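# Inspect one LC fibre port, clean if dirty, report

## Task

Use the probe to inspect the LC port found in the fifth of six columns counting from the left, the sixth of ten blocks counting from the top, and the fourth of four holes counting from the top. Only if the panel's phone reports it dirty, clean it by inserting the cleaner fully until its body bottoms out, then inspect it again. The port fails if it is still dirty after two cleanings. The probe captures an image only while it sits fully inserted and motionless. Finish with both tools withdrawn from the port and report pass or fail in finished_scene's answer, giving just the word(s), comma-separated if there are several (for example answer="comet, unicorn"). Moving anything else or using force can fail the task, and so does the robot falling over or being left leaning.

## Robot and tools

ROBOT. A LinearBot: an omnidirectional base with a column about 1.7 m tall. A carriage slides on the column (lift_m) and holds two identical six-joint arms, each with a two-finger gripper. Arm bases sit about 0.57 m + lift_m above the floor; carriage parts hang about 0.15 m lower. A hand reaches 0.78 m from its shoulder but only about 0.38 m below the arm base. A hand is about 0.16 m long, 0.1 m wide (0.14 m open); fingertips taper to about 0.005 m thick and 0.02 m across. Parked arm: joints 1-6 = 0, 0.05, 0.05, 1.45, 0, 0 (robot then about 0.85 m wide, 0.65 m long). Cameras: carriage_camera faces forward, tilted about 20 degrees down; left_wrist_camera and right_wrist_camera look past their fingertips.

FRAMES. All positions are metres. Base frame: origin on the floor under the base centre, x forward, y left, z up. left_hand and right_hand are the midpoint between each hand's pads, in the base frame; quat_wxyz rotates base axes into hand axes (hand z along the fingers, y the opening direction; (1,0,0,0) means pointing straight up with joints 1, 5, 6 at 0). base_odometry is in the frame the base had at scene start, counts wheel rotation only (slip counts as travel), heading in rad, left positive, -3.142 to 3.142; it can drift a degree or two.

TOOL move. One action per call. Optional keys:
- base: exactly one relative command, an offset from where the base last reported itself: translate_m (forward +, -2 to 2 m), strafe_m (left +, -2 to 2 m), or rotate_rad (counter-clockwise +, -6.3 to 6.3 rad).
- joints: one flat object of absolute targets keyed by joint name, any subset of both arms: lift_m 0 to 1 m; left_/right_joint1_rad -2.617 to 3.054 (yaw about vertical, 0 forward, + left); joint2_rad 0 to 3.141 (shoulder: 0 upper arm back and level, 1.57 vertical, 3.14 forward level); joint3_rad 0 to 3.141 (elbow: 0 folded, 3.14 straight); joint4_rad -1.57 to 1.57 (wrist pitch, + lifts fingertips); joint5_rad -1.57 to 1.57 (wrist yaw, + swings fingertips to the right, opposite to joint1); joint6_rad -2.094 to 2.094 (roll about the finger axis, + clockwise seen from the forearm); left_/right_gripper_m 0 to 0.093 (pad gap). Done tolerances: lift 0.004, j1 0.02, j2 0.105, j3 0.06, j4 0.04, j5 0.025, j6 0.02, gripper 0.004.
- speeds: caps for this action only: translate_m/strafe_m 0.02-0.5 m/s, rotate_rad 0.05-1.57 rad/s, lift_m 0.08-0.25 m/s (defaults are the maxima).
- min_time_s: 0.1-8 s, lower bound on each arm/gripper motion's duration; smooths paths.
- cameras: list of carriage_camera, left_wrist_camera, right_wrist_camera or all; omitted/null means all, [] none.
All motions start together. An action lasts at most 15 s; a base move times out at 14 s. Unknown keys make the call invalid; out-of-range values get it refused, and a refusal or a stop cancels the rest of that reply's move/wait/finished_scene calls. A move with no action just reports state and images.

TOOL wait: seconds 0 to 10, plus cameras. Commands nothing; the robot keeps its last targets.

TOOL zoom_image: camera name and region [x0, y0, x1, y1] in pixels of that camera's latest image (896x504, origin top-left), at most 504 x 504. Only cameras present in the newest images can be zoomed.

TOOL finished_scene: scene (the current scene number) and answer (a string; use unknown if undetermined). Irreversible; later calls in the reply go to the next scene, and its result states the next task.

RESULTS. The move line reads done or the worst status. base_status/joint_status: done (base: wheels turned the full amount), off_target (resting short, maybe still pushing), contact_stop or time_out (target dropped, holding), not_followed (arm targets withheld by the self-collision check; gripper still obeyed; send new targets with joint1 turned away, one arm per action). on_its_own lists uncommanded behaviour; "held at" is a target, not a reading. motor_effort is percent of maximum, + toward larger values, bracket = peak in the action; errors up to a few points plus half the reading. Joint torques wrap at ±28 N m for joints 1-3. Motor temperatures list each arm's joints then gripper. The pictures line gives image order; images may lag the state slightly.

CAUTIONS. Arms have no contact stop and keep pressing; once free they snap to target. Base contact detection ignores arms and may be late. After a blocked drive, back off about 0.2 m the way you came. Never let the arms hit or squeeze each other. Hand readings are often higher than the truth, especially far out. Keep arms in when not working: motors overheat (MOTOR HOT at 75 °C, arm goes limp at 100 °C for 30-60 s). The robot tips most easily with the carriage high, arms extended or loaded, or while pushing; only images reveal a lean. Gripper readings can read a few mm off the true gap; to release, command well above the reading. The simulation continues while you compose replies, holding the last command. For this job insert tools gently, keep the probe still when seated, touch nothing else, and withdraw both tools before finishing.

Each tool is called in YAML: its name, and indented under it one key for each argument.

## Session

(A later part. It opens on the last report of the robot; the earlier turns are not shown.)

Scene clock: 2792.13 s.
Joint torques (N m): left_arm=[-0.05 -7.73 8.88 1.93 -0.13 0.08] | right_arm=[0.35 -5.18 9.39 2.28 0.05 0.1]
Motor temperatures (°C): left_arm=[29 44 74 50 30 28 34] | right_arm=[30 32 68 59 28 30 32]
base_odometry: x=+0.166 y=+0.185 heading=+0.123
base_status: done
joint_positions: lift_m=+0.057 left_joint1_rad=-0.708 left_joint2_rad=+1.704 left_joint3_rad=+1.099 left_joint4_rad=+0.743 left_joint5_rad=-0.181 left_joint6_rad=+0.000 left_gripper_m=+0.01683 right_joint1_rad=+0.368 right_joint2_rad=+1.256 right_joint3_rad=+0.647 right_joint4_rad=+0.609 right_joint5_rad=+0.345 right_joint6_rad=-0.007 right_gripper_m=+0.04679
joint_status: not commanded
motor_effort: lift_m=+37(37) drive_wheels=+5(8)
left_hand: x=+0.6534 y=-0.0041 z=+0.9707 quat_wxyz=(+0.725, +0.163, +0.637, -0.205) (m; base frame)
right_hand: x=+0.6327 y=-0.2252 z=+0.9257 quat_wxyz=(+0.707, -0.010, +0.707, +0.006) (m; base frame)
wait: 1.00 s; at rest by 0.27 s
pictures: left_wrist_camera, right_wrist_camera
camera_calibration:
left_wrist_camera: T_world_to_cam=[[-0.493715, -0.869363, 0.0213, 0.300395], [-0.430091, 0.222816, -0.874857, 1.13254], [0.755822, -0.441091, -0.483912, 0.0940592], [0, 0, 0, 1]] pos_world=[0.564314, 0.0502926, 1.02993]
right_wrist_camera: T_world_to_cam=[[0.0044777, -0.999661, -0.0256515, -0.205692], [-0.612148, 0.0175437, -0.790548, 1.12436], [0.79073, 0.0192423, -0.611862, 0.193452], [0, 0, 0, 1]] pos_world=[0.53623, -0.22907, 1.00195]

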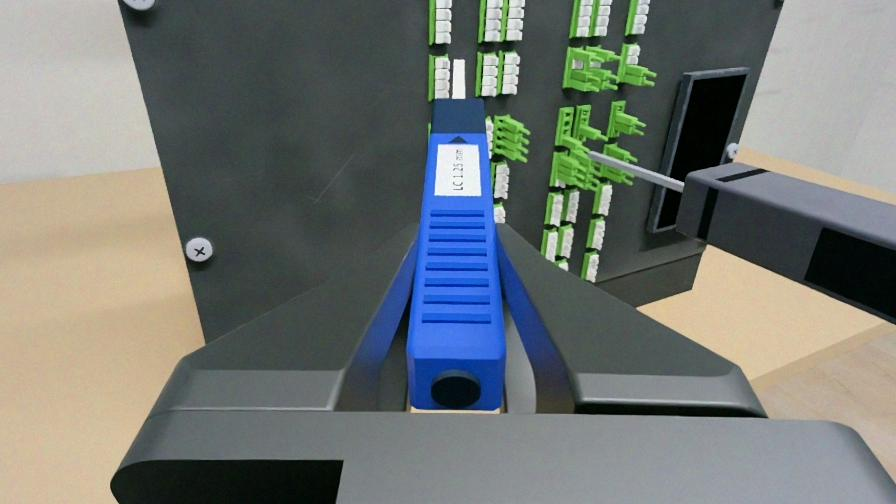

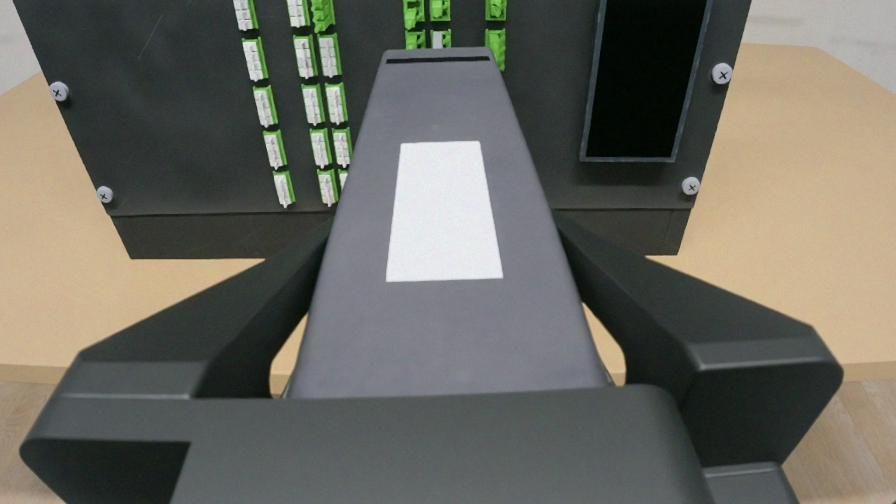

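move:
  base: {"translate_m": -0.03}
  speeds: {"translate_m": 0.04}
  cameras: []

wait:
  seconds: 1.0
  cameras: ["left_wrist_camera", "right_wrist_camera"]

Scene clock: 2828.67 s.
Joint torques (N m): left_arm=[-0.01 -7.72 8.85 1.92 -0.13 0.07] | right_arm=[0.34 -5.16 9.44 2.28 0.06 0.09]
Motor temperatures (°C): left_arm=[29 44 74 50 30 28 34] | right_arm=[30 33 71 64 28 30 32]
move: done
base_odometry: x=+0.137 y=+0.181 heading=+0.122
base_status: done
joint_positions: lift_m=+0.057 left_joint1_rad=-0.708 left_joint2_rad=+1.704 left_joint3_rad=+1.099 left_joint4_rad=+0.743 left_joint5_rad=-0.181 left_joint6_rad=+0.000 left_gripper_m=+0.01683 right_joint1_rad=+0.368 right_joint2_rad=+1.256 right_joint3_rad=+0.647 right_joint4_rad=+0.609 right_joint5_rad=+0.345 right_joint6_rad=-0.007 right_gripper_m=+0.04679
joint_status: not commanded
motor_effort: lift_m=+37(37) drive_wheels=-6(12)
left_hand: x=+0.6534 y=-0.0041 z=+0.9707 quat_wxyz=(+0.725, +0.163, +0.637, -0.205) (m; base frame)
right_hand: x=+0.6327 y=-0.2252 z=+0.9256 quat_wxyz=(+0.707, -0.011, +0.707, +0.006) (m; base frame)
pictures: none
No camera images: "cameras" was empty.

Scene clock: 2829.67 s.
Joint torques (N m): left_arm=[-0.01 -7.72 8.87 1.93 -0.13 0.08] | right_arm=[0.35 -5.23 9.42 2.29 0.06 0.09]
Motor temperatures (°C): left_arm=[29 44 74 50 30 28 34] | right_arm=[30 33 71 64 28 30 32]
base_odometry: x=+0.137 y=+0.181 heading=+0.122
base_status: done
joint_positions: lift_m=+0.057 left_joint1_rad=-0.708 left_joint2_rad=+1.704 left_joint3_rad=+1.099 left_joint4_rad=+0.743 left_joint5_rad=-0.181 left_joint6_rad=+0.000 left_gripper_m=+0.01683 right_joint1_rad=+0.368 right_joint2_rad=+1.256 right_joint3_rad=+0.647 right_joint4_rad=+0.609 right_joint5_rad=+0.345 right_joint6_rad=-0.007 right_gripper_m=+0.04679
joint_status: not commanded
motor_effort: lift_m=+37(37) drive_wheels=-6(12)
left_hand: x=+0.6534 y=-0.0041 z=+0.9707 quat_wxyz=(+0.725, +0.163, +0.637, -0.205) (m; base frame)
right_hand: x=+0.6327 y=-0.2252 z=+0.9256 quat_wxyz=(+0.707, -0.011, +0.707, +0.006) (m; base frame)
wait: 1.00 s; at rest by 0.27 s
pictures: left_wrist_camera, right_wrist_camera
camera_calibration:
left_wrist_camera: T_world_to_cam=[[-0.493715, -0.869363, 0.0213, 0.300395], [-0.430091, 0.222816, -0.874857, 1.13254], [0.755822, -0.441091, -0.483912, 0.0940592], [0, 0, 0, 1]] pos_world=[0.564314, 0.0502926, 1.02993]
right_wrist_camera: T_world_to_cam=[[0.00445321, -0.999665, -0.0255128, -0.205821], [-0.612369, 0.0174436, -0.79038, 1.12421], [0.790559, 0.019143, -0.612086, 0.193684], [0, 0, 0, 1]] pos_world=[0.53623, -0.22907, 1.00185]

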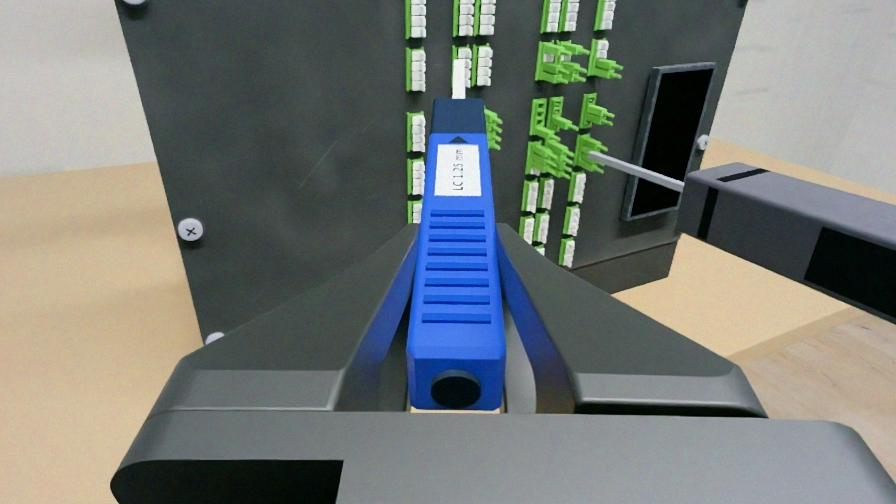

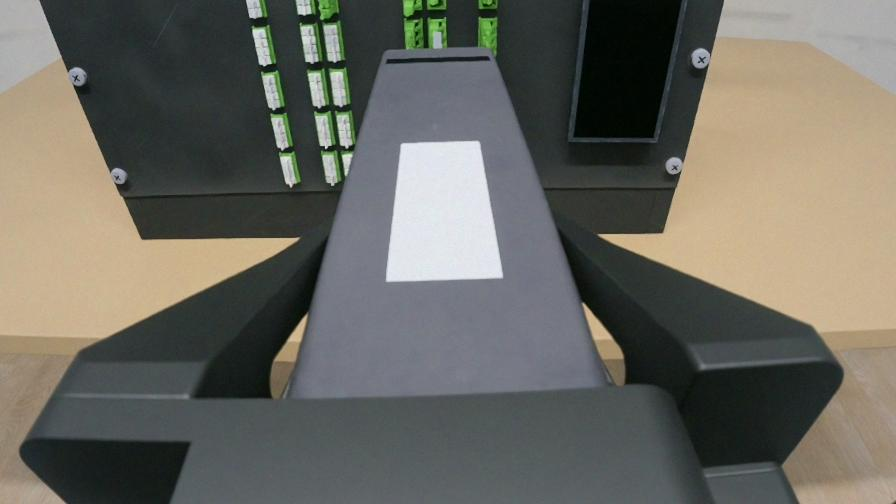

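move:
  base: {"translate_m": -0.03}
  speeds: {"translate_m": 0.05}
  joints: {"right_joint3_rad": 0.70}
  min_time_s: 3
  cameras: []

wait:
  seconds: 1.0
  cameras: ["left_wrist_camera", "right_wrist_camera"]

Scene clock: 2854.23 s.
Joint torques (N m): left_arm=[-0.03 -7.75 8.87 1.93 -0.12 0.07] | right_arm=[0.35 -5.2 12.18 2.32 0.06 0.09]
Motor temperatures (°C): left_arm=[29 44 74 50 30 28 34] | right_arm=[30 33 71 65 28 30 32]
move: done
base_odometry: x=+0.107 y=+0.178 heading=+0.122
base_status: done
joint_positions: lift_m=+0.057 left_joint1_rad=-0.708 left_joint2_rad=+1.704 left_joint3_rad=+1.099 left_joint4_rad=+0.743 left_joint5_rad=-0.181 left_joint6_rad=+0.000 left_gripper_m=+0.01683 right_joint1_rad=+0.368 right_joint2_rad=+1.256 right_joint3_rad=+0.647 right_joint4_rad=+0.605 right_joint5_rad=+0.345 right_joint6_rad=-0.007 right_gripper_m=+0.04679
joint_status: all done
motor_effort: lift_m=+37(37) drive_wheels=-2(11)
left_hand: x=+0.6535 y=-0.0040 z=+0.9707 quat_wxyz=(+0.725, +0.163, +0.637, -0.205) (m; base frame)
right_hand: x=+0.6327 y=-0.2253 z=+0.9248 quat_wxyz=(+0.706, -0.011, +0.708, +0.005) (m; base frame)
pictures: none
No camera images: "cameras" was empty.

Scene clock: 2855.23 s.
Joint torques (N m): left_arm=[-0.05 -7.73 8.87 1.93 -0.12 0.07] | right_arm=[0.35 -5.22 12.18 2.32 0.06 0.09]
Motor temperatures (°C): left_arm=[29 44 74 50 30 28 34] | right_arm=[30 33 72 65 28 30 32]
base_odometry: x=+0.107 y=+0.178 heading=+0.122
base_status: done
joint_positions: lift_m=+0.057 left_joint1_rad=-0.708 left_joint2_rad=+1.704 left_joint3_rad=+1.099 left_joint4_rad=+0.743 left_joint5_rad=-0.181 left_joint6_rad=+0.000 left_gripper_m=+0.01683 right_joint1_rad=+0.368 right_joint2_rad=+1.256 right_joint3_rad=+0.647 right_joint4_rad=+0.605 right_joint5_rad=+0.345 right_joint6_rad=-0.007 right_gripper_m=+0.04679
joint_status: all done
motor_effort: lift_m=+37(37) drive_wheels=-2(11)
left_hand: x=+0.6535 y=-0.0040 z=+0.9707 quat_wxyz=(+0.725, +0.163, +0.637, -0.205) (m; base frame)
right_hand: x=+0.6327 y=-0.2253 z=+0.9248 quat_wxyz=(+0.706, -0.011, +0.708, +0.005) (m; base frame)
wait: 1.00 s; at rest by 0.27 s
pictures: left_wrist_camera, right_wrist_camera
camera_calibration:
left_wrist_camera: T_world_to_cam=[[-0.493347, -0.869571, 0.0213221, 0.300263], [-0.430186, 0.222612, -0.874862, 1.13259], [0.756008, -0.440783, -0.483903, 0.093973], [0, 0, 0, 1]] pos_world=[0.564314, 0.0503935, 1.02993]
right_wrist_camera: T_world_to_cam=[[0.00401704, -0.999695, -0.024358, -0.206665], [-0.6149, 0.0167395, -0.788428, 1.12324], [0.788595, 0.0181449, -0.614645, 0.196528], [0, 0, 0, 1]] pos_world=[0.536528, -0.228971, 1.00135]

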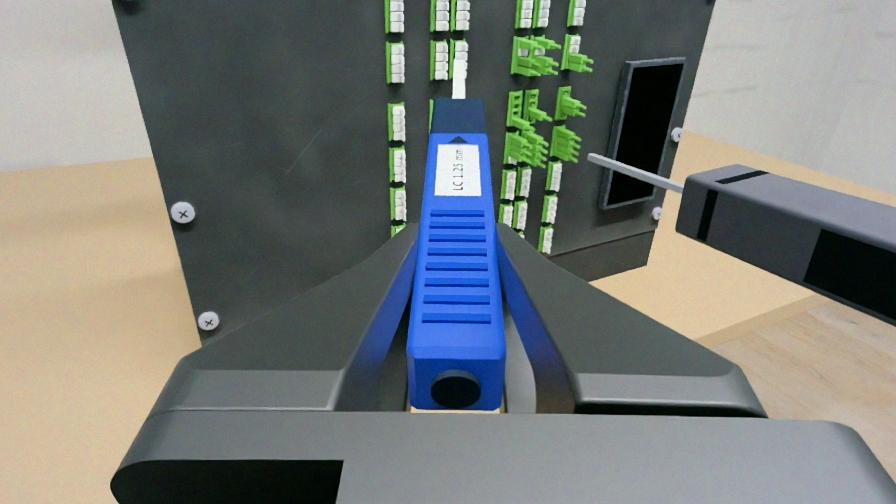

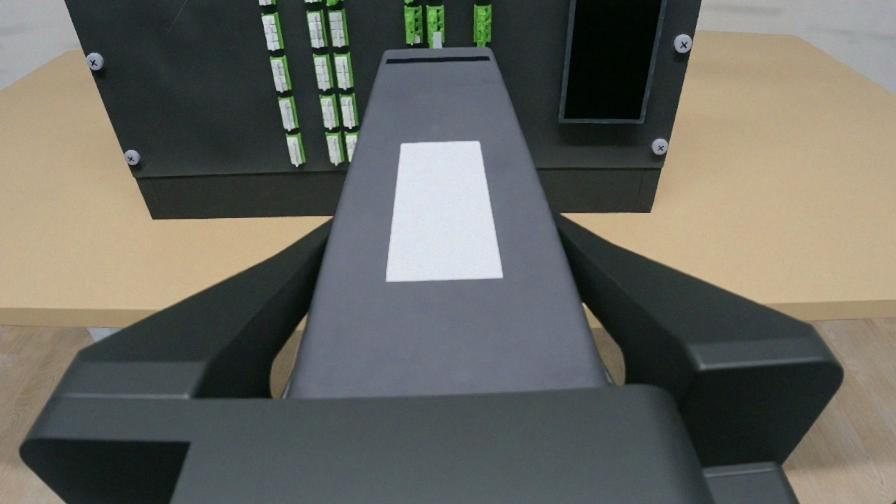

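move:
  joints: {"right_joint1_rad": 0.431, "right_joint5_rad": 0.440, "right_joint3_rad": 0.662, "right_joint4_rad": 0.70}
  min_time_s: 3
  cameras: []

wait:
  seconds: 1.0
  cameras: ["left_wrist_camera", "right_wrist_camera"]

zoom_image:
  camera: "right_wrist_camera"
  region: [410, 0, 460, 50]

Scene clock: 2911.20 s.
Joint torques (N m): left_arm=[-0.02 -7.72 8.87 1.93 -0.12 0.07] | right_arm=[0.58 -5.18 8.81 2.38 0.12 0.09]
Motor temperatures (°C): left_arm=[29 44 74 50 30 28 34] | right_arm=[30 33 78 66 28 30 32]
move: off_target
MOTOR HOT: joint 3 (elbow) of the right arm reports 78 °C; the controller stops that arm at 100 °C. To cool a motor, set the load down, stop pushing, or move to a pose that needs little force.
base_odometry: x=+0.107 y=+0.178 heading=+0.122
base_status: not commanded
joint_positions: lift_m=+0.057 left_joint1_rad=-0.708 left_joint2_rad=+1.704 left_joint3_rad=+1.099 left_joint4_rad=+0.743 left_joint5_rad=-0.181 left_joint6_rad=+0.000 left_gripper_m=+0.01683 right_joint1_rad=+0.424 right_joint2_rad=+1.256 right_joint3_rad=+0.647 right_joint4_rad=+0.625 right_joint5_rad=+0.429 right_joint6_rad=-0.007 right_gripper_m=+0.04679
joint_status: right_joint4_rad off_target (ended at +0.625, target +0.700); the others done
motor_effort: lift_m=+37(37) drive_wheels=-2(2)
left_hand: x=+0.6535 y=-0.0040 z=+0.9707 quat_wxyz=(+0.725, +0.163, +0.637, -0.205) (m; base frame)
right_hand: x=+0.6272 y=-0.2169 z=+0.9294 quat_wxyz=(+0.712, +0.001, +0.702, -0.001) (m; base frame)
pictures: none
No camera images: "cameras" was empty.

Scene clock: 2912.20 s.
Joint torques (N m): left_arm=[-0.02 -7.72 8.88 1.93 -0.12 0.08] | right_arm=[0.59 -5.18 8.81 2.39 0.13 0.09]
Motor temperatures (°C): left_arm=[29 44 74 50 30 28 34] | right_arm=[30 33 78 66 28 30 32]
MOTOR HOT: still on. Joint 3 (elbow) of the right arm reports 78 °C.
base_odometry: x=+0.107 y=+0.178 heading=+0.122
base_status: not commanded
joint_positions: lift_m=+0.057 left_joint1_rad=-0.708 left_joint2_rad=+1.704 left_joint3_rad=+1.099 left_joint4_rad=+0.743 left_joint5_rad=-0.181 left_joint6_rad=+0.000 left_gripper_m=+0.01683 right_joint1_rad=+0.424 right_joint2_rad=+1.256 right_joint3_rad=+0.647 right_joint4_rad=+0.626 right_joint5_rad=+0.429 right_joint6_rad=-0.007 right_gripper_m=+0.04679
joint_status: right_joint4_rad off_target (ended at +0.625, target +0.700); the others done
motor_effort: lift_m=+37(37) drive_wheels=-2(2)
left_hand: x=+0.6535 y=-0.0040 z=+0.9707 quat_wxyz=(+0.725, +0.163, +0.637, -0.205) (m; base frame)
right_hand: x=+0.6272 y=-0.2170 z=+0.9295 quat_wxyz=(+0.712, +0.002, +0.702, -0.002) (m; base frame)
wait: 1.00 s; at rest by 0.27 s
pictures: left_wrist_camera, right_wrist_camera
camera_calibration:
left_wrist_camera: T_world_to_cam=[[-0.493347, -0.869571, 0.0213221, 0.300263], [-0.430186, 0.222612, -0.874862, 1.13259], [0.756008, -0.440783, -0.483903, 0.093973], [0, 0, 0, 1]] pos_world=[0.564314, 0.0503935, 1.02993]
right_wrist_camera: T_world_to_cam=[[-0.0224765, -0.999211, -0.0327452, -0.173735], [-0.599502, 0.0396822, -0.799389, 1.12896], [0.800057, 0.00166337, -0.599921, 0.179141], [0, 0, 0, 1]] pos_world=[0.529584, -0.218695, 1.00426]

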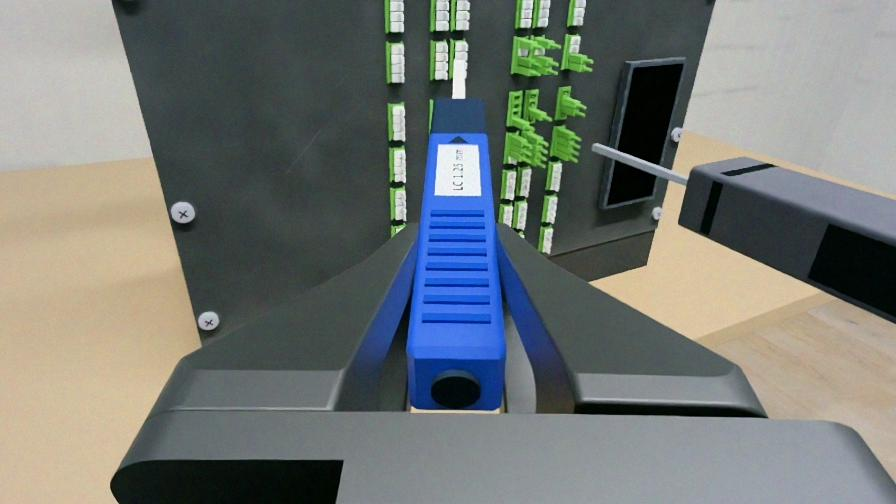

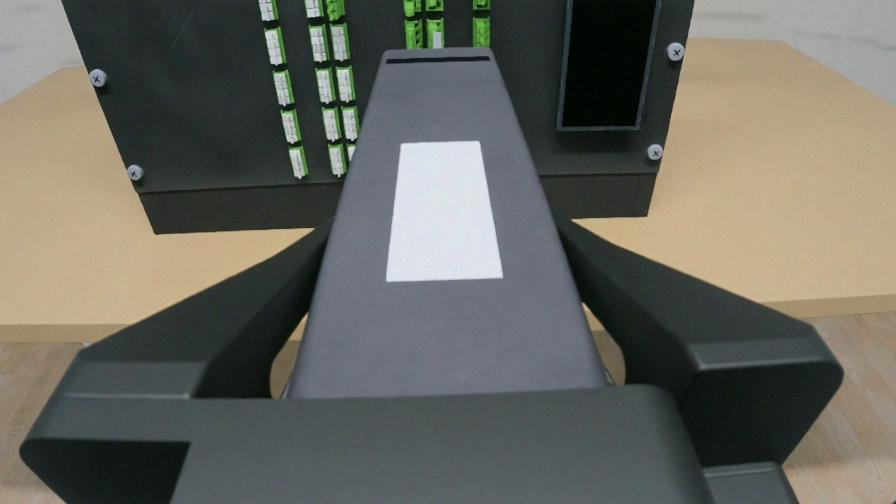

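Scaled by 10.080 from the camera's 896x504 image, which has a finer 1280x720 frame.

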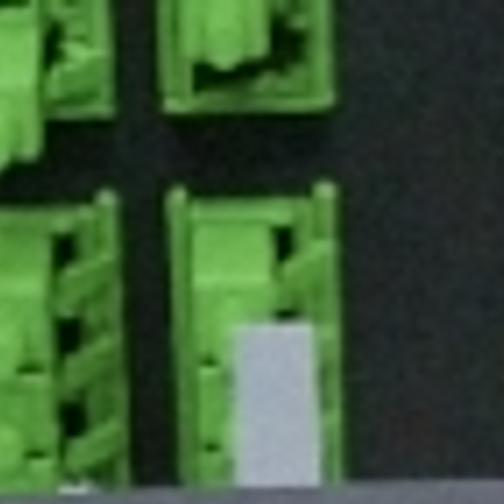

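move:
  joints: {"right_joint3_rad": 0.646}
  min_time_s: 1
  cameras: []

wait:
  seconds: 1.0
  cameras: ["left_wrist_camera", "right_wrist_camera"]

zoom_image:
  camera: "right_wrist_camera"
  region: [82, 62, 112, 92]

zoom_image:
  camera: "right_wrist_camera"
  region: [120, 158, 150, 188]

zoom_image:
  camera: "right_wrist_camera"
  region: [661, 37, 691, 67]

zoom_image:
  camera: "right_wrist_camera"
  region: [640, 137, 670, 167]

Scene clock: 2925.40 s.
Joint torques (N m): left_arm=[-0.02 -7.75 8.87 1.93 -0.12 0.07] | right_arm=[0.59 -5.19 7.41 2.39 0.13 0.09]
Motor temperatures (°C): left_arm=[29 44 75 50 30 28 34] | right_arm=[30 33 76 66 28 30 32]
move: done
MOTOR HOT: joint 3 (elbow) of the left arm reports 75 °C; the controller stops that arm at 100 °C. To cool a motor, set the load down, stop pushing, or move to a pose that needs little force.
MOTOR HOT: still on. Joint 3 (elbow) of the right arm reports 76 °C.
base_odometry: x=+0.107 y=+0.178 heading=+0.122
base_status: not commanded
joint_positions: lift_m=+0.057 left_joint1_rad=-0.708 left_joint2_rad=+1.704 left_joint3_rad=+1.099 left_joint4_rad=+0.743 left_joint5_rad=-0.181 left_joint6_rad=+0.000 left_gripper_m=+0.01683 right_joint1_rad=+0.424 right_joint2_rad=+1.256 right_joint3_rad=+0.647 right_joint4_rad=+0.626 right_joint5_rad=+0.429 right_joint6_rad=-0.007 right_gripper_m=+0.04679
joint_status: all done
motor_effort: lift_m=+37(37) drive_wheels=-2(2)
left_hand: x=+0.6535 y=-0.0040 z=+0.9707 quat_wxyz=(+0.725, +0.163, +0.637, -0.205) (m; base frame)
right_hand: x=+0.6272 y=-0.2170 z=+0.9295 quat_wxyz=(+0.712, +0.002, +0.702, -0.002) (m; base frame)
pictures: none
No camera images: "cameras" was empty.

Scene clock: 2926.40 s.
Joint torques (N m): left_arm=[-0.02 -7.73 8.87 1.93 -0.12 0.07] | right_arm=[0.59 -5.18 7.42 2.39 0.13 0.1]
Motor temperatures (°C): left_arm=[29 44 75 50 30 28 34] | right_arm=[30 33 76 66 28 30 32]
MOTOR HOT: still on. Joint 3 (elbow) of the left arm reports 75 °C.
MOTOR HOT: still on. Joint 3 (elbow) of the right arm reports 76 °C.
base_odometry: x=+0.107 y=+0.178 heading=+0.122
base_status: not commanded
joint_positions: lift_m=+0.057 left_joint1_rad=-0.708 left_joint2_rad=+1.704 left_joint3_rad=+1.099 left_joint4_rad=+0.743 left_joint5_rad=-0.181 left_joint6_rad=+0.000 left_gripper_m=+0.01683 right_joint1_rad=+0.424 right_joint2_rad=+1.256 right_joint3_rad=+0.647 right_joint4_rad=+0.626 right_joint5_rad=+0.429 right_joint6_rad=-0.007 right_gripper_m=+0.04679
joint_status: all done
motor_effort: lift_m=+37(37) drive_wheels=-2(2)
left_hand: x=+0.6535 y=-0.0040 z=+0.9707 quat_wxyz=(+0.725, +0.163, +0.637, -0.205) (m; base frame)
right_hand: x=+0.6272 y=-0.2170 z=+0.9295 quat_wxyz=(+0.712, +0.002, +0.702, -0.002) (m; base frame)
wait: 1.00 s; at rest by 0.27 s
pictures: left_wrist_camera, right_wrist_camera
camera_calibration:
left_wrist_camera: T_world_to_cam=[[-0.493347, -0.869571, 0.0213221, 0.300263], [-0.430186, 0.222612, -0.874862, 1.13259], [0.756008, -0.440783, -0.483903, 0.093973], [0, 0, 0, 1]] pos_world=[0.564314, 0.0503935, 1.02993]
right_wrist_camera: T_world_to_cam=[[-0.0224765, -0.999211, -0.0327452, -0.173735], [-0.599502, 0.0396822, -0.799389, 1.12896], [0.800057, 0.00166337, -0.599921, 0.179141], [0, 0, 0, 1]] pos_world=[0.529584, -0.218695, 1.00426]

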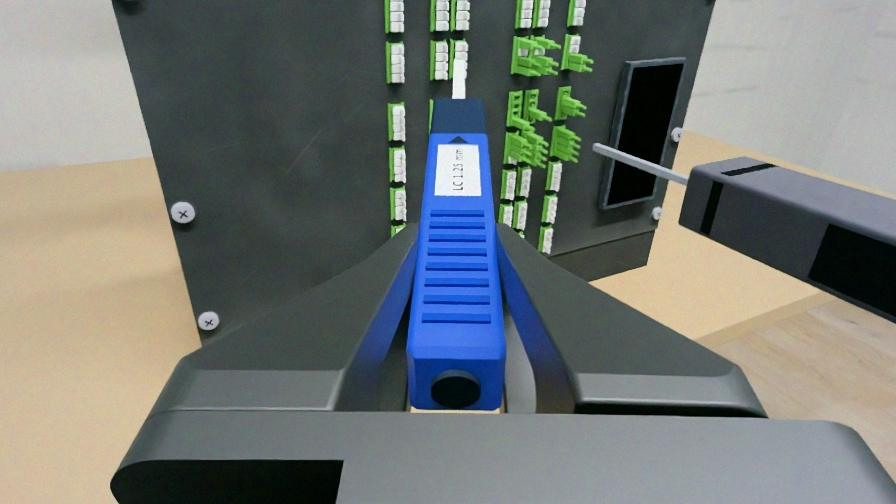

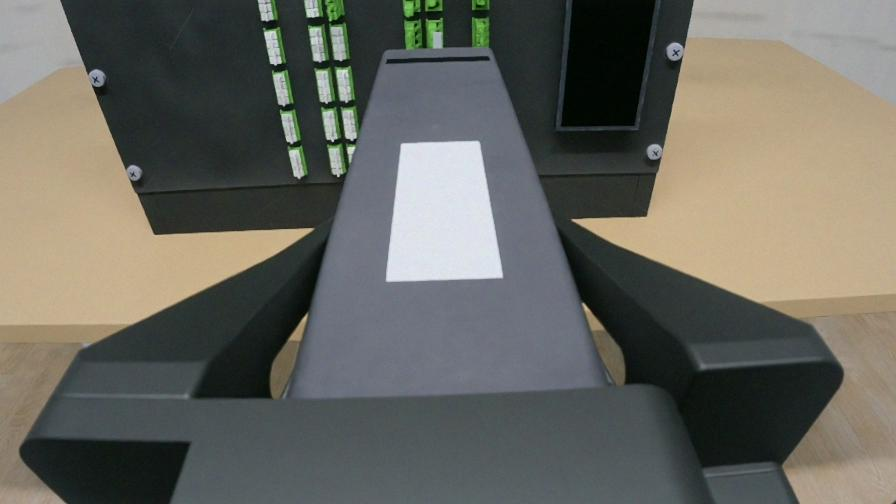

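Scaled by 16.800 from the camera's 896x504 image, which has a finer 1280x720 frame.

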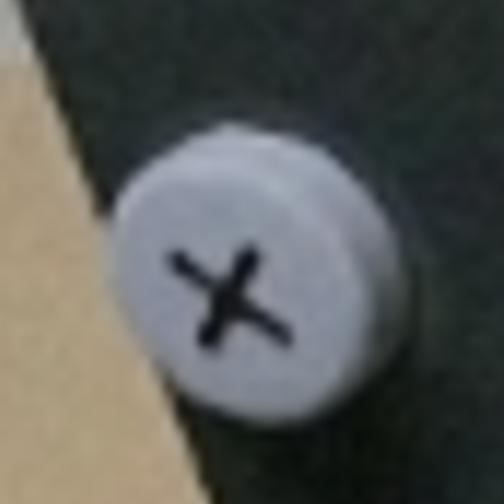

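Scaled by 16.800 from the camera's 896x504 image, which has a finer 1280x720 frame.

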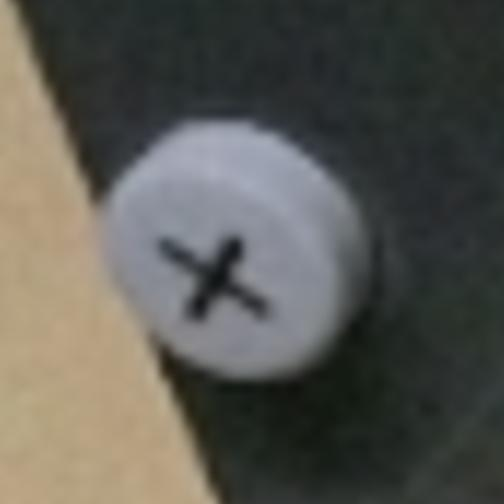

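Scaled by 16.800 from the camera's 896x504 image, which has a finer 1280x720 frame.

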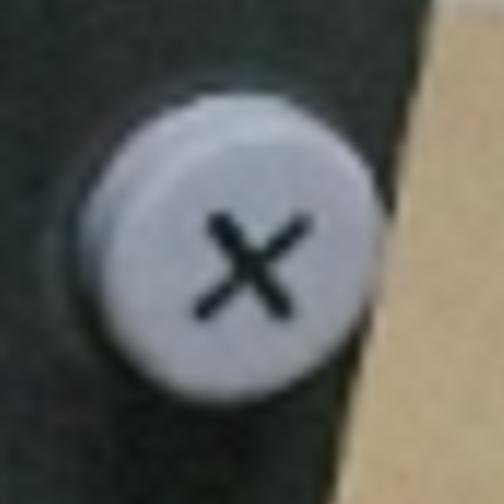

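Scaled by 16.800 from the camera's 896x504 image, which has a finer 1280x720 frame.

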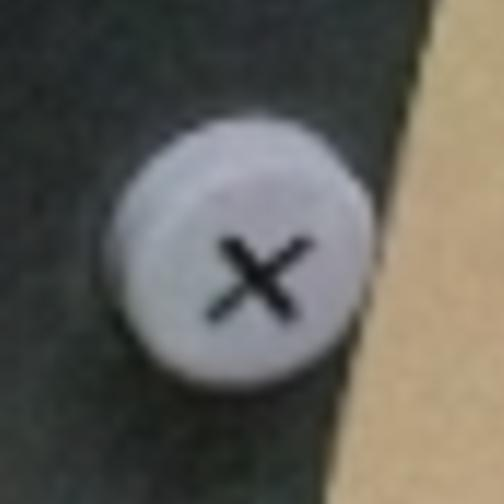

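move:
  joints: {"left_joint3_rad": 1.095}
  min_time_s: 1
  cameras: []

wait:
  seconds: 1.0
  cameras: ["left_wrist_camera"]

zoom_image:
  camera: "left_wrist_camera"
  region: [585, 135, 655, 185]

zoom_image:
  camera: "left_wrist_camera"
  region: [640, 140, 710, 190]

Scene clock: 2976.60 s.
Joint torques (N m): left_arm=[-0.02 -7.72 7.02 1.93 -0.12 0.07] | right_arm=[0.58 -5.19 7.39 2.38 0.13 0.09]
Motor temperatures (°C): left_arm=[29 44 75 50 30 28 34] | right_arm=[30 33 70 67 28 30 32]
move: done
MOTOR HOT: still on. Joint 3 (elbow) of the left arm reports 75 °C.
MOTOR HOT: cleared for the motors of the right arm.
base_odometry: x=+0.107 y=+0.178 heading=+0.122
base_status: not commanded
joint_positions: lift_m=+0.057 left_joint1_rad=-0.708 left_joint2_rad=+1.704 left_joint3_rad=+1.099 left_joint4_rad=+0.743 left_joint5_rad=-0.181 left_joint6_rad=+0.000 left_gripper_m=+0.01683 right_joint1_rad=+0.424 right_joint2_rad=+1.256 right_joint3_rad=+0.647 right_joint4_rad=+0.626 right_joint5_rad=+0.429 right_joint6_rad=-0.007 right_gripper_m=+0.04679
joint_status: all done
motor_effort: lift_m=+37(37) drive_wheels=-2(2)
left_hand: x=+0.6535 y=-0.0040 z=+0.9707 quat_wxyz=(+0.725, +0.163, +0.637, -0.205) (m; base frame)
right_hand: x=+0.6272 y=-0.2170 z=+0.9296 quat_wxyz=(+0.713, +0.002, +0.702, -0.001) (m; base frame)
pictures: none
No camera images: "cameras" was empty.

Scene clock: 2977.60 s.
Joint torques (N m): left_arm=[-0.01 -7.72 7.01 1.92 -0.12 0.08] | right_arm=[0.58 -5.16 7.36 2.39 0.14 0.1]
Motor temperatures (°C): left_arm=[29 44 74 50 30 28 34] | right_arm=[30 33 70 67 28 30 32]
MOTOR HOT: still on. Joint 3 (elbow) of the left arm reports 74 °C.
base_odometry: x=+0.107 y=+0.178 heading=+0.122
base_status: not commanded
joint_positions: lift_m=+0.057 left_joint1_rad=-0.708 left_joint2_rad=+1.704 left_joint3_rad=+1.099 left_joint4_rad=+0.743 left_joint5_rad=-0.181 left_joint6_rad=+0.000 left_gripper_m=+0.01683 right_joint1_rad=+0.424 right_joint2_rad=+1.256 right_joint3_rad=+0.647 right_joint4_rad=+0.626 right_joint5_rad=+0.429 right_joint6_rad=-0.007 right_gripper_m=+0.04679
joint_status: all done
motor_effort: lift_m=+37(37) drive_wheels=-2(2)
left_hand: x=+0.6535 y=-0.0040 z=+0.9707 quat_wxyz=(+0.725, +0.163, +0.637, -0.205) (m; base frame)
right_hand: x=+0.6272 y=-0.2170 z=+0.9296 quat_wxyz=(+0.713, +0.002, +0.702, -0.001) (m; base frame)
wait: 1.00 s; at rest by 0.27 s
pictures: left_wrist_camera
camera_calibration:
left_wrist_camera: T_world_to_cam=[[-0.493347, -0.869571, 0.0213221, 0.300263], [-0.430186, 0.222612, -0.874862, 1.13259], [0.756008, -0.440783, -0.483903, 0.093973], [0, 0, 0, 1]] pos_world=[0.564314, 0.0503935, 1.02993]

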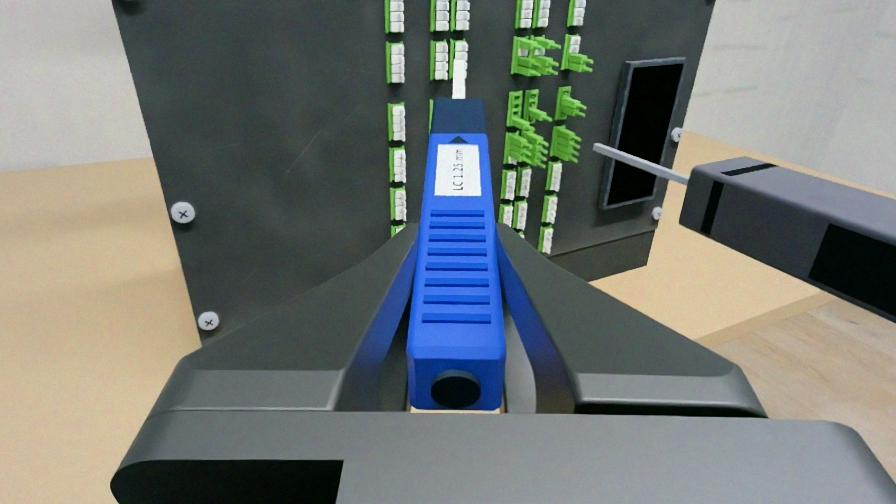

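Scaled by 7.200 from the camera's 896x504 image, which has a finer 1280x720 frame.

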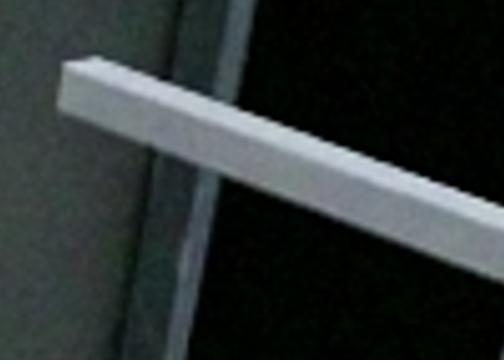

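Scaled by 7.200 from the camera's 896x504 image, which has a finer 1280x720 frame.

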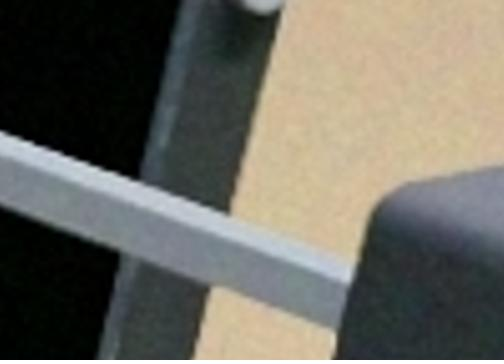

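zoom_image:
  camera: "left_wrist_camera"
  region: [510, 80, 560, 130]

zoom_image:
  camera: "right_wrist_camera"
  region: [420, 0, 450, 30]

Scaled by 10.080 from the camera's 896x504 image, which has a finer 1280x720 frame.

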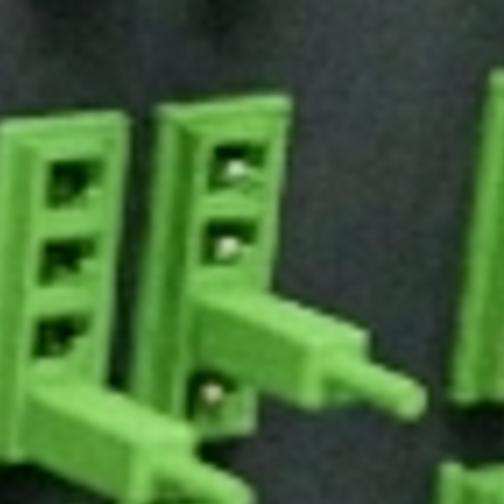

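This scene's latest camera images include none from right_wrist_camera. They are from: left_wrist_camera. right_wrist_camera's image comes with the result of a call that names it in "cameras".

move:
  base: {"translate_m": 0.044}
  speeds: {"translate_m": 0.03}
  joints: {"lift_m": 0.060}
  cameras: []

wait:
  seconds: 1.0
  cameras: ["left_wrist_camera", "right_wrist_camera"]

zoom_image:
  camera: "right_wrist_camera"
  region: [415, 0, 455, 40]

zoom_image:
  camera: "left_wrist_camera"
  region: [560, 100, 610, 150]

Scene clock: 3042.30 s.
Joint torques (N m): left_arm=[-0.01 -7.68 6.9 1.91 -0.11 0.07] | right_arm=[0.59 -5.19 7.8 2.33 0.13 0.1]
Motor temperatures (°C): left_arm=[29 44 71 50 30 28 34] | right_arm=[30 34 67 68 28 30 32]
move: done
MOTOR HOT: cleared for the motors of the left arm.
base_odometry: x=+0.150 y=+0.184 heading=+0.123
base_status: done
joint_positions: lift_m=+0.060 left_joint1_rad=-0.709 left_joint2_rad=+1.704 left_joint3_rad=+1.099 left_joint4_rad=+0.745 left_joint5_rad=-0.181 left_joint6_rad=+0.000 left_gripper_m=+0.01683 right_joint1_rad=+0.424 right_joint2_rad=+1.256 right_joint3_rad=+0.642 right_joint4_rad=+0.632 right_joint5_rad=+0.430 right_joint6_rad=-0.007 right_gripper_m=+0.04679
joint_status: all done
motor_effort: lift_m=+37(41) drive_wheels=+7(10)
left_hand: x=+0.6533 y=-0.0041 z=+0.9741 quat_wxyz=(+0.726, +0.163, +0.636, -0.205) (m; base frame)
right_hand: x=+0.6268 y=-0.2173 z=+0.9315 quat_wxyz=(+0.713, +0.002, +0.701, -0.002) (m; base frame)
pictures: none
No camera images: "cameras" was empty.

Scene clock: 3043.30 s.
Joint torques (N m): left_arm=[0.01 -7.73 7.01 1.91 -0.12 0.08] | right_arm=[0.61 -5.18 7.79 2.32 0.12 0.09]
Motor temperatures (°C): left_arm=[29 44 71 50 30 28 34] | right_arm=[30 34 67 68 28 30 32]
base_odometry: x=+0.150 y=+0.184 heading=+0.123
base_status: done
joint_positions: lift_m=+0.060 left_joint1_rad=-0.709 left_joint2_rad=+1.704 left_joint3_rad=+1.099 left_joint4_rad=+0.745 left_joint5_rad=-0.181 left_joint6_rad=+0.000 left_gripper_m=+0.01683 right_joint1_rad=+0.424 right_joint2_rad=+1.256 right_joint3_rad=+0.642 right_joint4_rad=+0.632 right_joint5_rad=+0.430 right_joint6_rad=-0.007 right_gripper_m=+0.04679
joint_status: all done
motor_effort: lift_m=+37(41) drive_wheels=+7(10)
left_hand: x=+0.6533 y=-0.0041 z=+0.9741 quat_wxyz=(+0.726, +0.163, +0.636, -0.205) (m; base frame)
right_hand: x=+0.6268 y=-0.2173 z=+0.9315 quat_wxyz=(+0.713, +0.002, +0.701, -0.002) (m; base frame)
wait: 1.00 s; at rest by 0.27 s
pictures: left_wrist_camera, right_wrist_camera
camera_calibration:
left_wrist_camera: T_world_to_cam=[[-0.493715, -0.86935, 0.0218203, 0.299778], [-0.428612, 0.221429, -0.875935, 1.1355], [0.756662, -0.441815, -0.481936, 0.0932718], [0, 0, 0, 1]] pos_world=[0.564119, 0.0503876, 1.03304]
right_wrist_camera: T_world_to_cam=[[-0.0232744, -0.999171, -0.0333959, -0.172899], [-0.598373, 0.0406833, -0.800184, 1.13061], [0.80088, 0.00135941, -0.598824, 0.179077], [0, 0, 0, 1]] pos_world=[0.529083, -0.218996, 1.00616]

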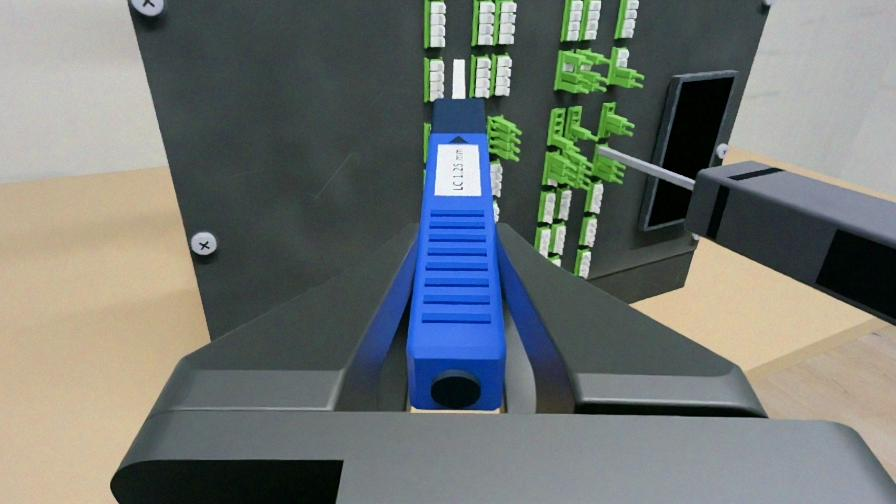

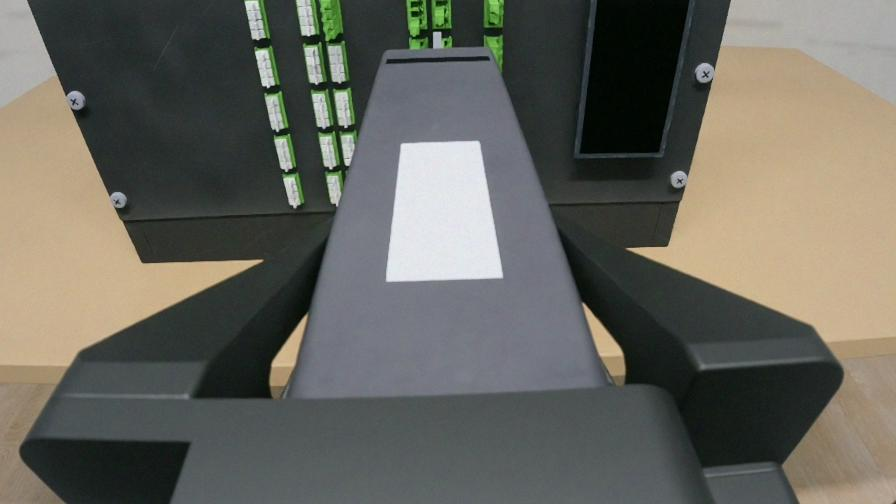

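Scaled by 12.600 from the camera's 896x504 image, which has a finer 1280x720 frame.

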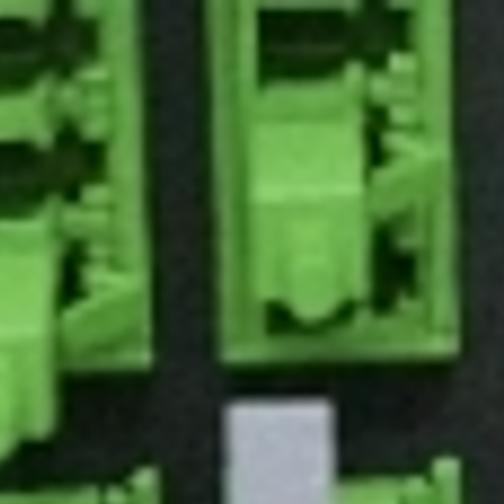

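Scaled by 10.080 from the camera's 896x504 image, which has a finer 1280x720 frame.

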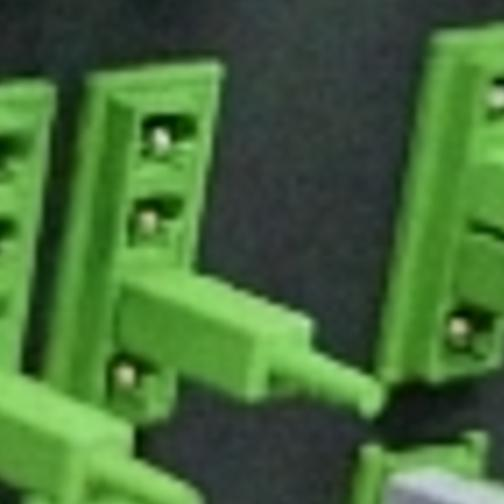

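move:
  joints: {"right_joint1_rad": 0.403, "right_joint5_rad": 0.404}
  min_time_s: 2
  cameras: []

wait:
  seconds: 1.0
  cameras: ["left_wrist_camera", "right_wrist_camera"]

zoom_image:
  camera: "right_wrist_camera"
  region: [415, 0, 455, 40]

zoom_image:
  camera: "left_wrist_camera"
  region: [580, 130, 610, 160]

zoom_image:
  camera: "left_wrist_camera"
  region: [565, 105, 595, 135]

Scene clock: 3078.57 s.
Joint torques (N m): left_arm=[-0.02 -7.73 7.01 1.9 -0.12 0.08] | right_arm=[-0.44 -5.16 7.79 2.33 -0.13 0.1]
Motor temperatures (°C): left_arm=[29 44 70 50 30 28 34] | right_arm=[30 34 68 68 28 30 32]
move: done
base_odometry: x=+0.150 y=+0.184 heading=+0.123
base_status: not commanded
joint_positions: lift_m=+0.060 left_joint1_rad=-0.709 left_joint2_rad=+1.704 left_joint3_rad=+1.099 left_joint4_rad=+0.745 left_joint5_rad=-0.181 left_joint6_rad=+0.000 left_gripper_m=+0.01683 right_joint1_rad=+0.410 right_joint2_rad=+1.256 right_joint3_rad=+0.642 right_joint4_rad=+0.632 right_joint5_rad=+0.416 right_joint6_rad=-0.007 right_gripper_m=+0.04679
joint_status: all done
motor_effort: lift_m=+37(37) drive_wheels=+7(7)
left_hand: x=+0.6533 y=-0.0041 z=+0.9741 quat_wxyz=(+0.726, +0.163, +0.636, -0.205) (m; base frame)
right_hand: x=+0.6283 y=-0.2209 z=+0.9315 quat_wxyz=(+0.713, +0.002, +0.701, -0.002) (m; base frame)
pictures: none
No camera images: "cameras" was empty.

Scene clock: 3079.57 s.
Joint torques (N m): left_arm=[0.01 -7.73 7.01 1.91 -0.12 0.08] | right_arm=[-0.44 -5.15 7.79 2.33 -0.11 0.1]
Motor temperatures (°C): left_arm=[29 44 70 50 30 28 34] | right_arm=[30 34 68 68 28 30 32]
base_odometry: x=+0.150 y=+0.184 heading=+0.123
base_status: not commanded
joint_positions: lift_m=+0.060 left_joint1_rad=-0.709 left_joint2_rad=+1.704 left_joint3_rad=+1.099 left_joint4_rad=+0.745 left_joint5_rad=-0.181 left_joint6_rad=+0.000 left_gripper_m=+0.01683 right_joint1_rad=+0.410 right_joint2_rad=+1.256 right_joint3_rad=+0.642 right_joint4_rad=+0.632 right_joint5_rad=+0.416 right_joint6_rad=-0.007 right_gripper_m=+0.04679
joint_status: all done
motor_effort: lift_m=+37(37) drive_wheels=+7(7)
left_hand: x=+0.6533 y=-0.0041 z=+0.9741 quat_wxyz=(+0.726, +0.163, +0.636, -0.205) (m; base frame)
right_hand: x=+0.6283 y=-0.2208 z=+0.9315 quat_wxyz=(+0.713, +0.002, +0.701, -0.002) (m; base frame)
wait: 1.00 s; at rest by 0.27 s
pictures: left_wrist_camera, right_wrist_camera
camera_calibration:
left_wrist_camera: T_world_to_cam=[[-0.493715, -0.86935, 0.0218203, 0.299778], [-0.428612, 0.221429, -0.875935, 1.1355], [0.756662, -0.441815, -0.481936, 0.0932718], [0, 0, 0, 1]] pos_world=[0.564119, 0.0503876, 1.03304]
right_wrist_camera: T_world_to_cam=[[-0.0240109, -0.99916, -0.0332157, -0.17605], [-0.598276, 0.0409802, -0.800241, 1.13172], [0.80093, 0.000657699, -0.598757, 0.177632], [0, 0, 0, 1]] pos_world=[0.530581, -0.222397, 1.00616]

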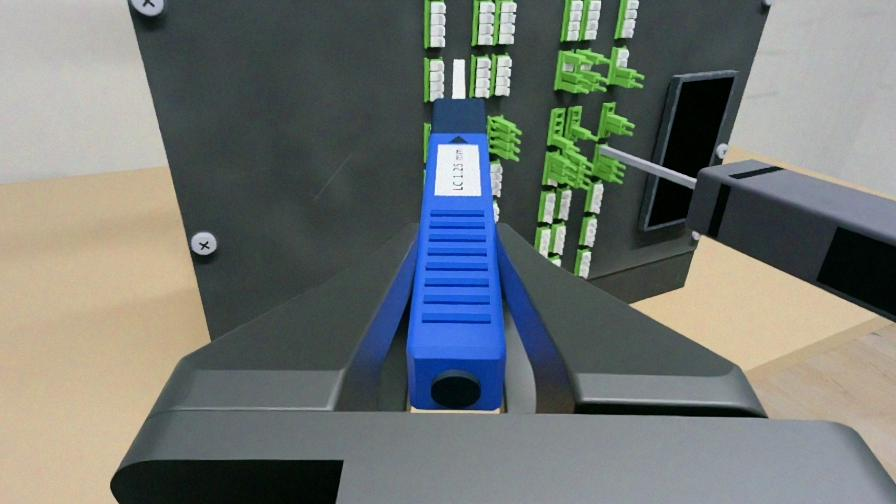

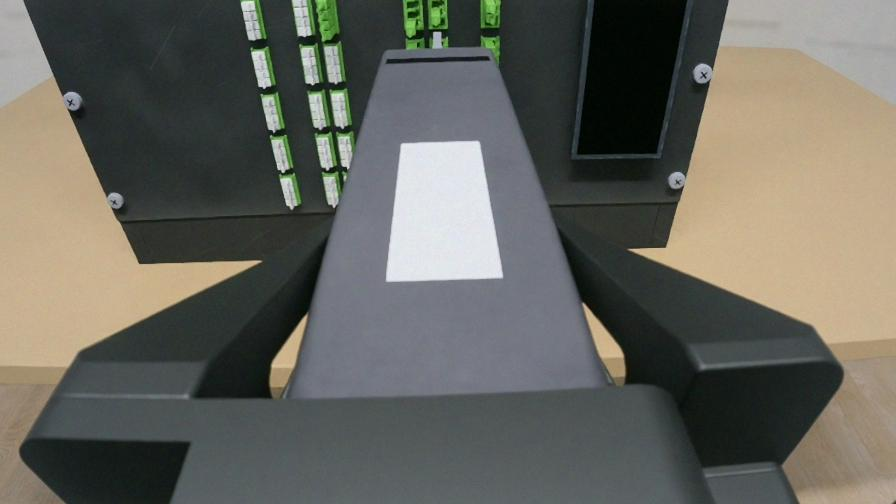

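Scaled by 12.600 from the camera's 896x504 image, which has a finer 1280x720 frame.

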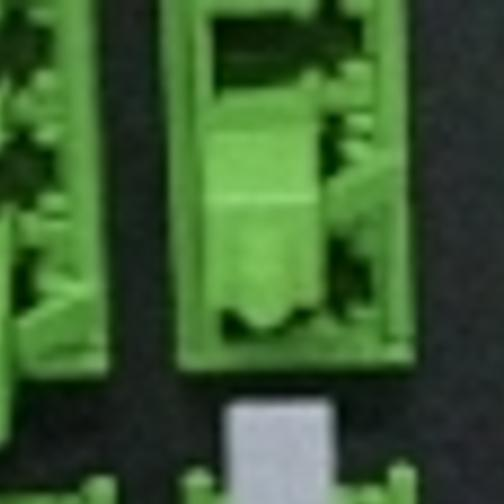

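Scaled by 16.800 from the camera's 896x504 image, which has a finer 1280x720 frame.

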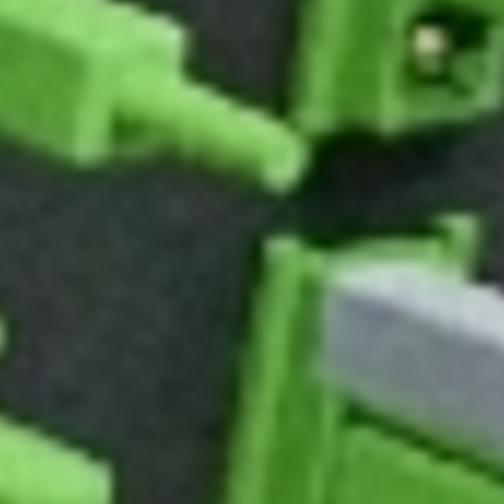

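Scaled by 16.800 from the camera's 896x504 image, which has a finer 1280x720 frame.

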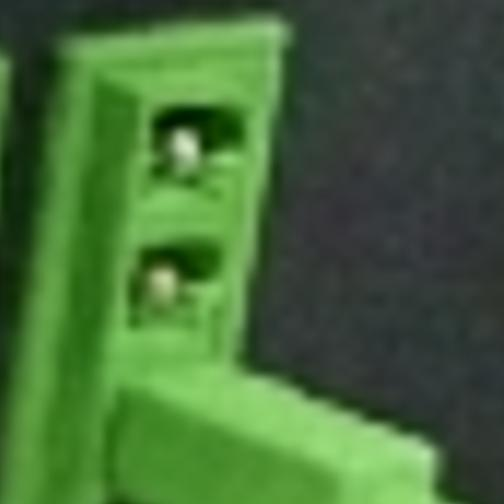

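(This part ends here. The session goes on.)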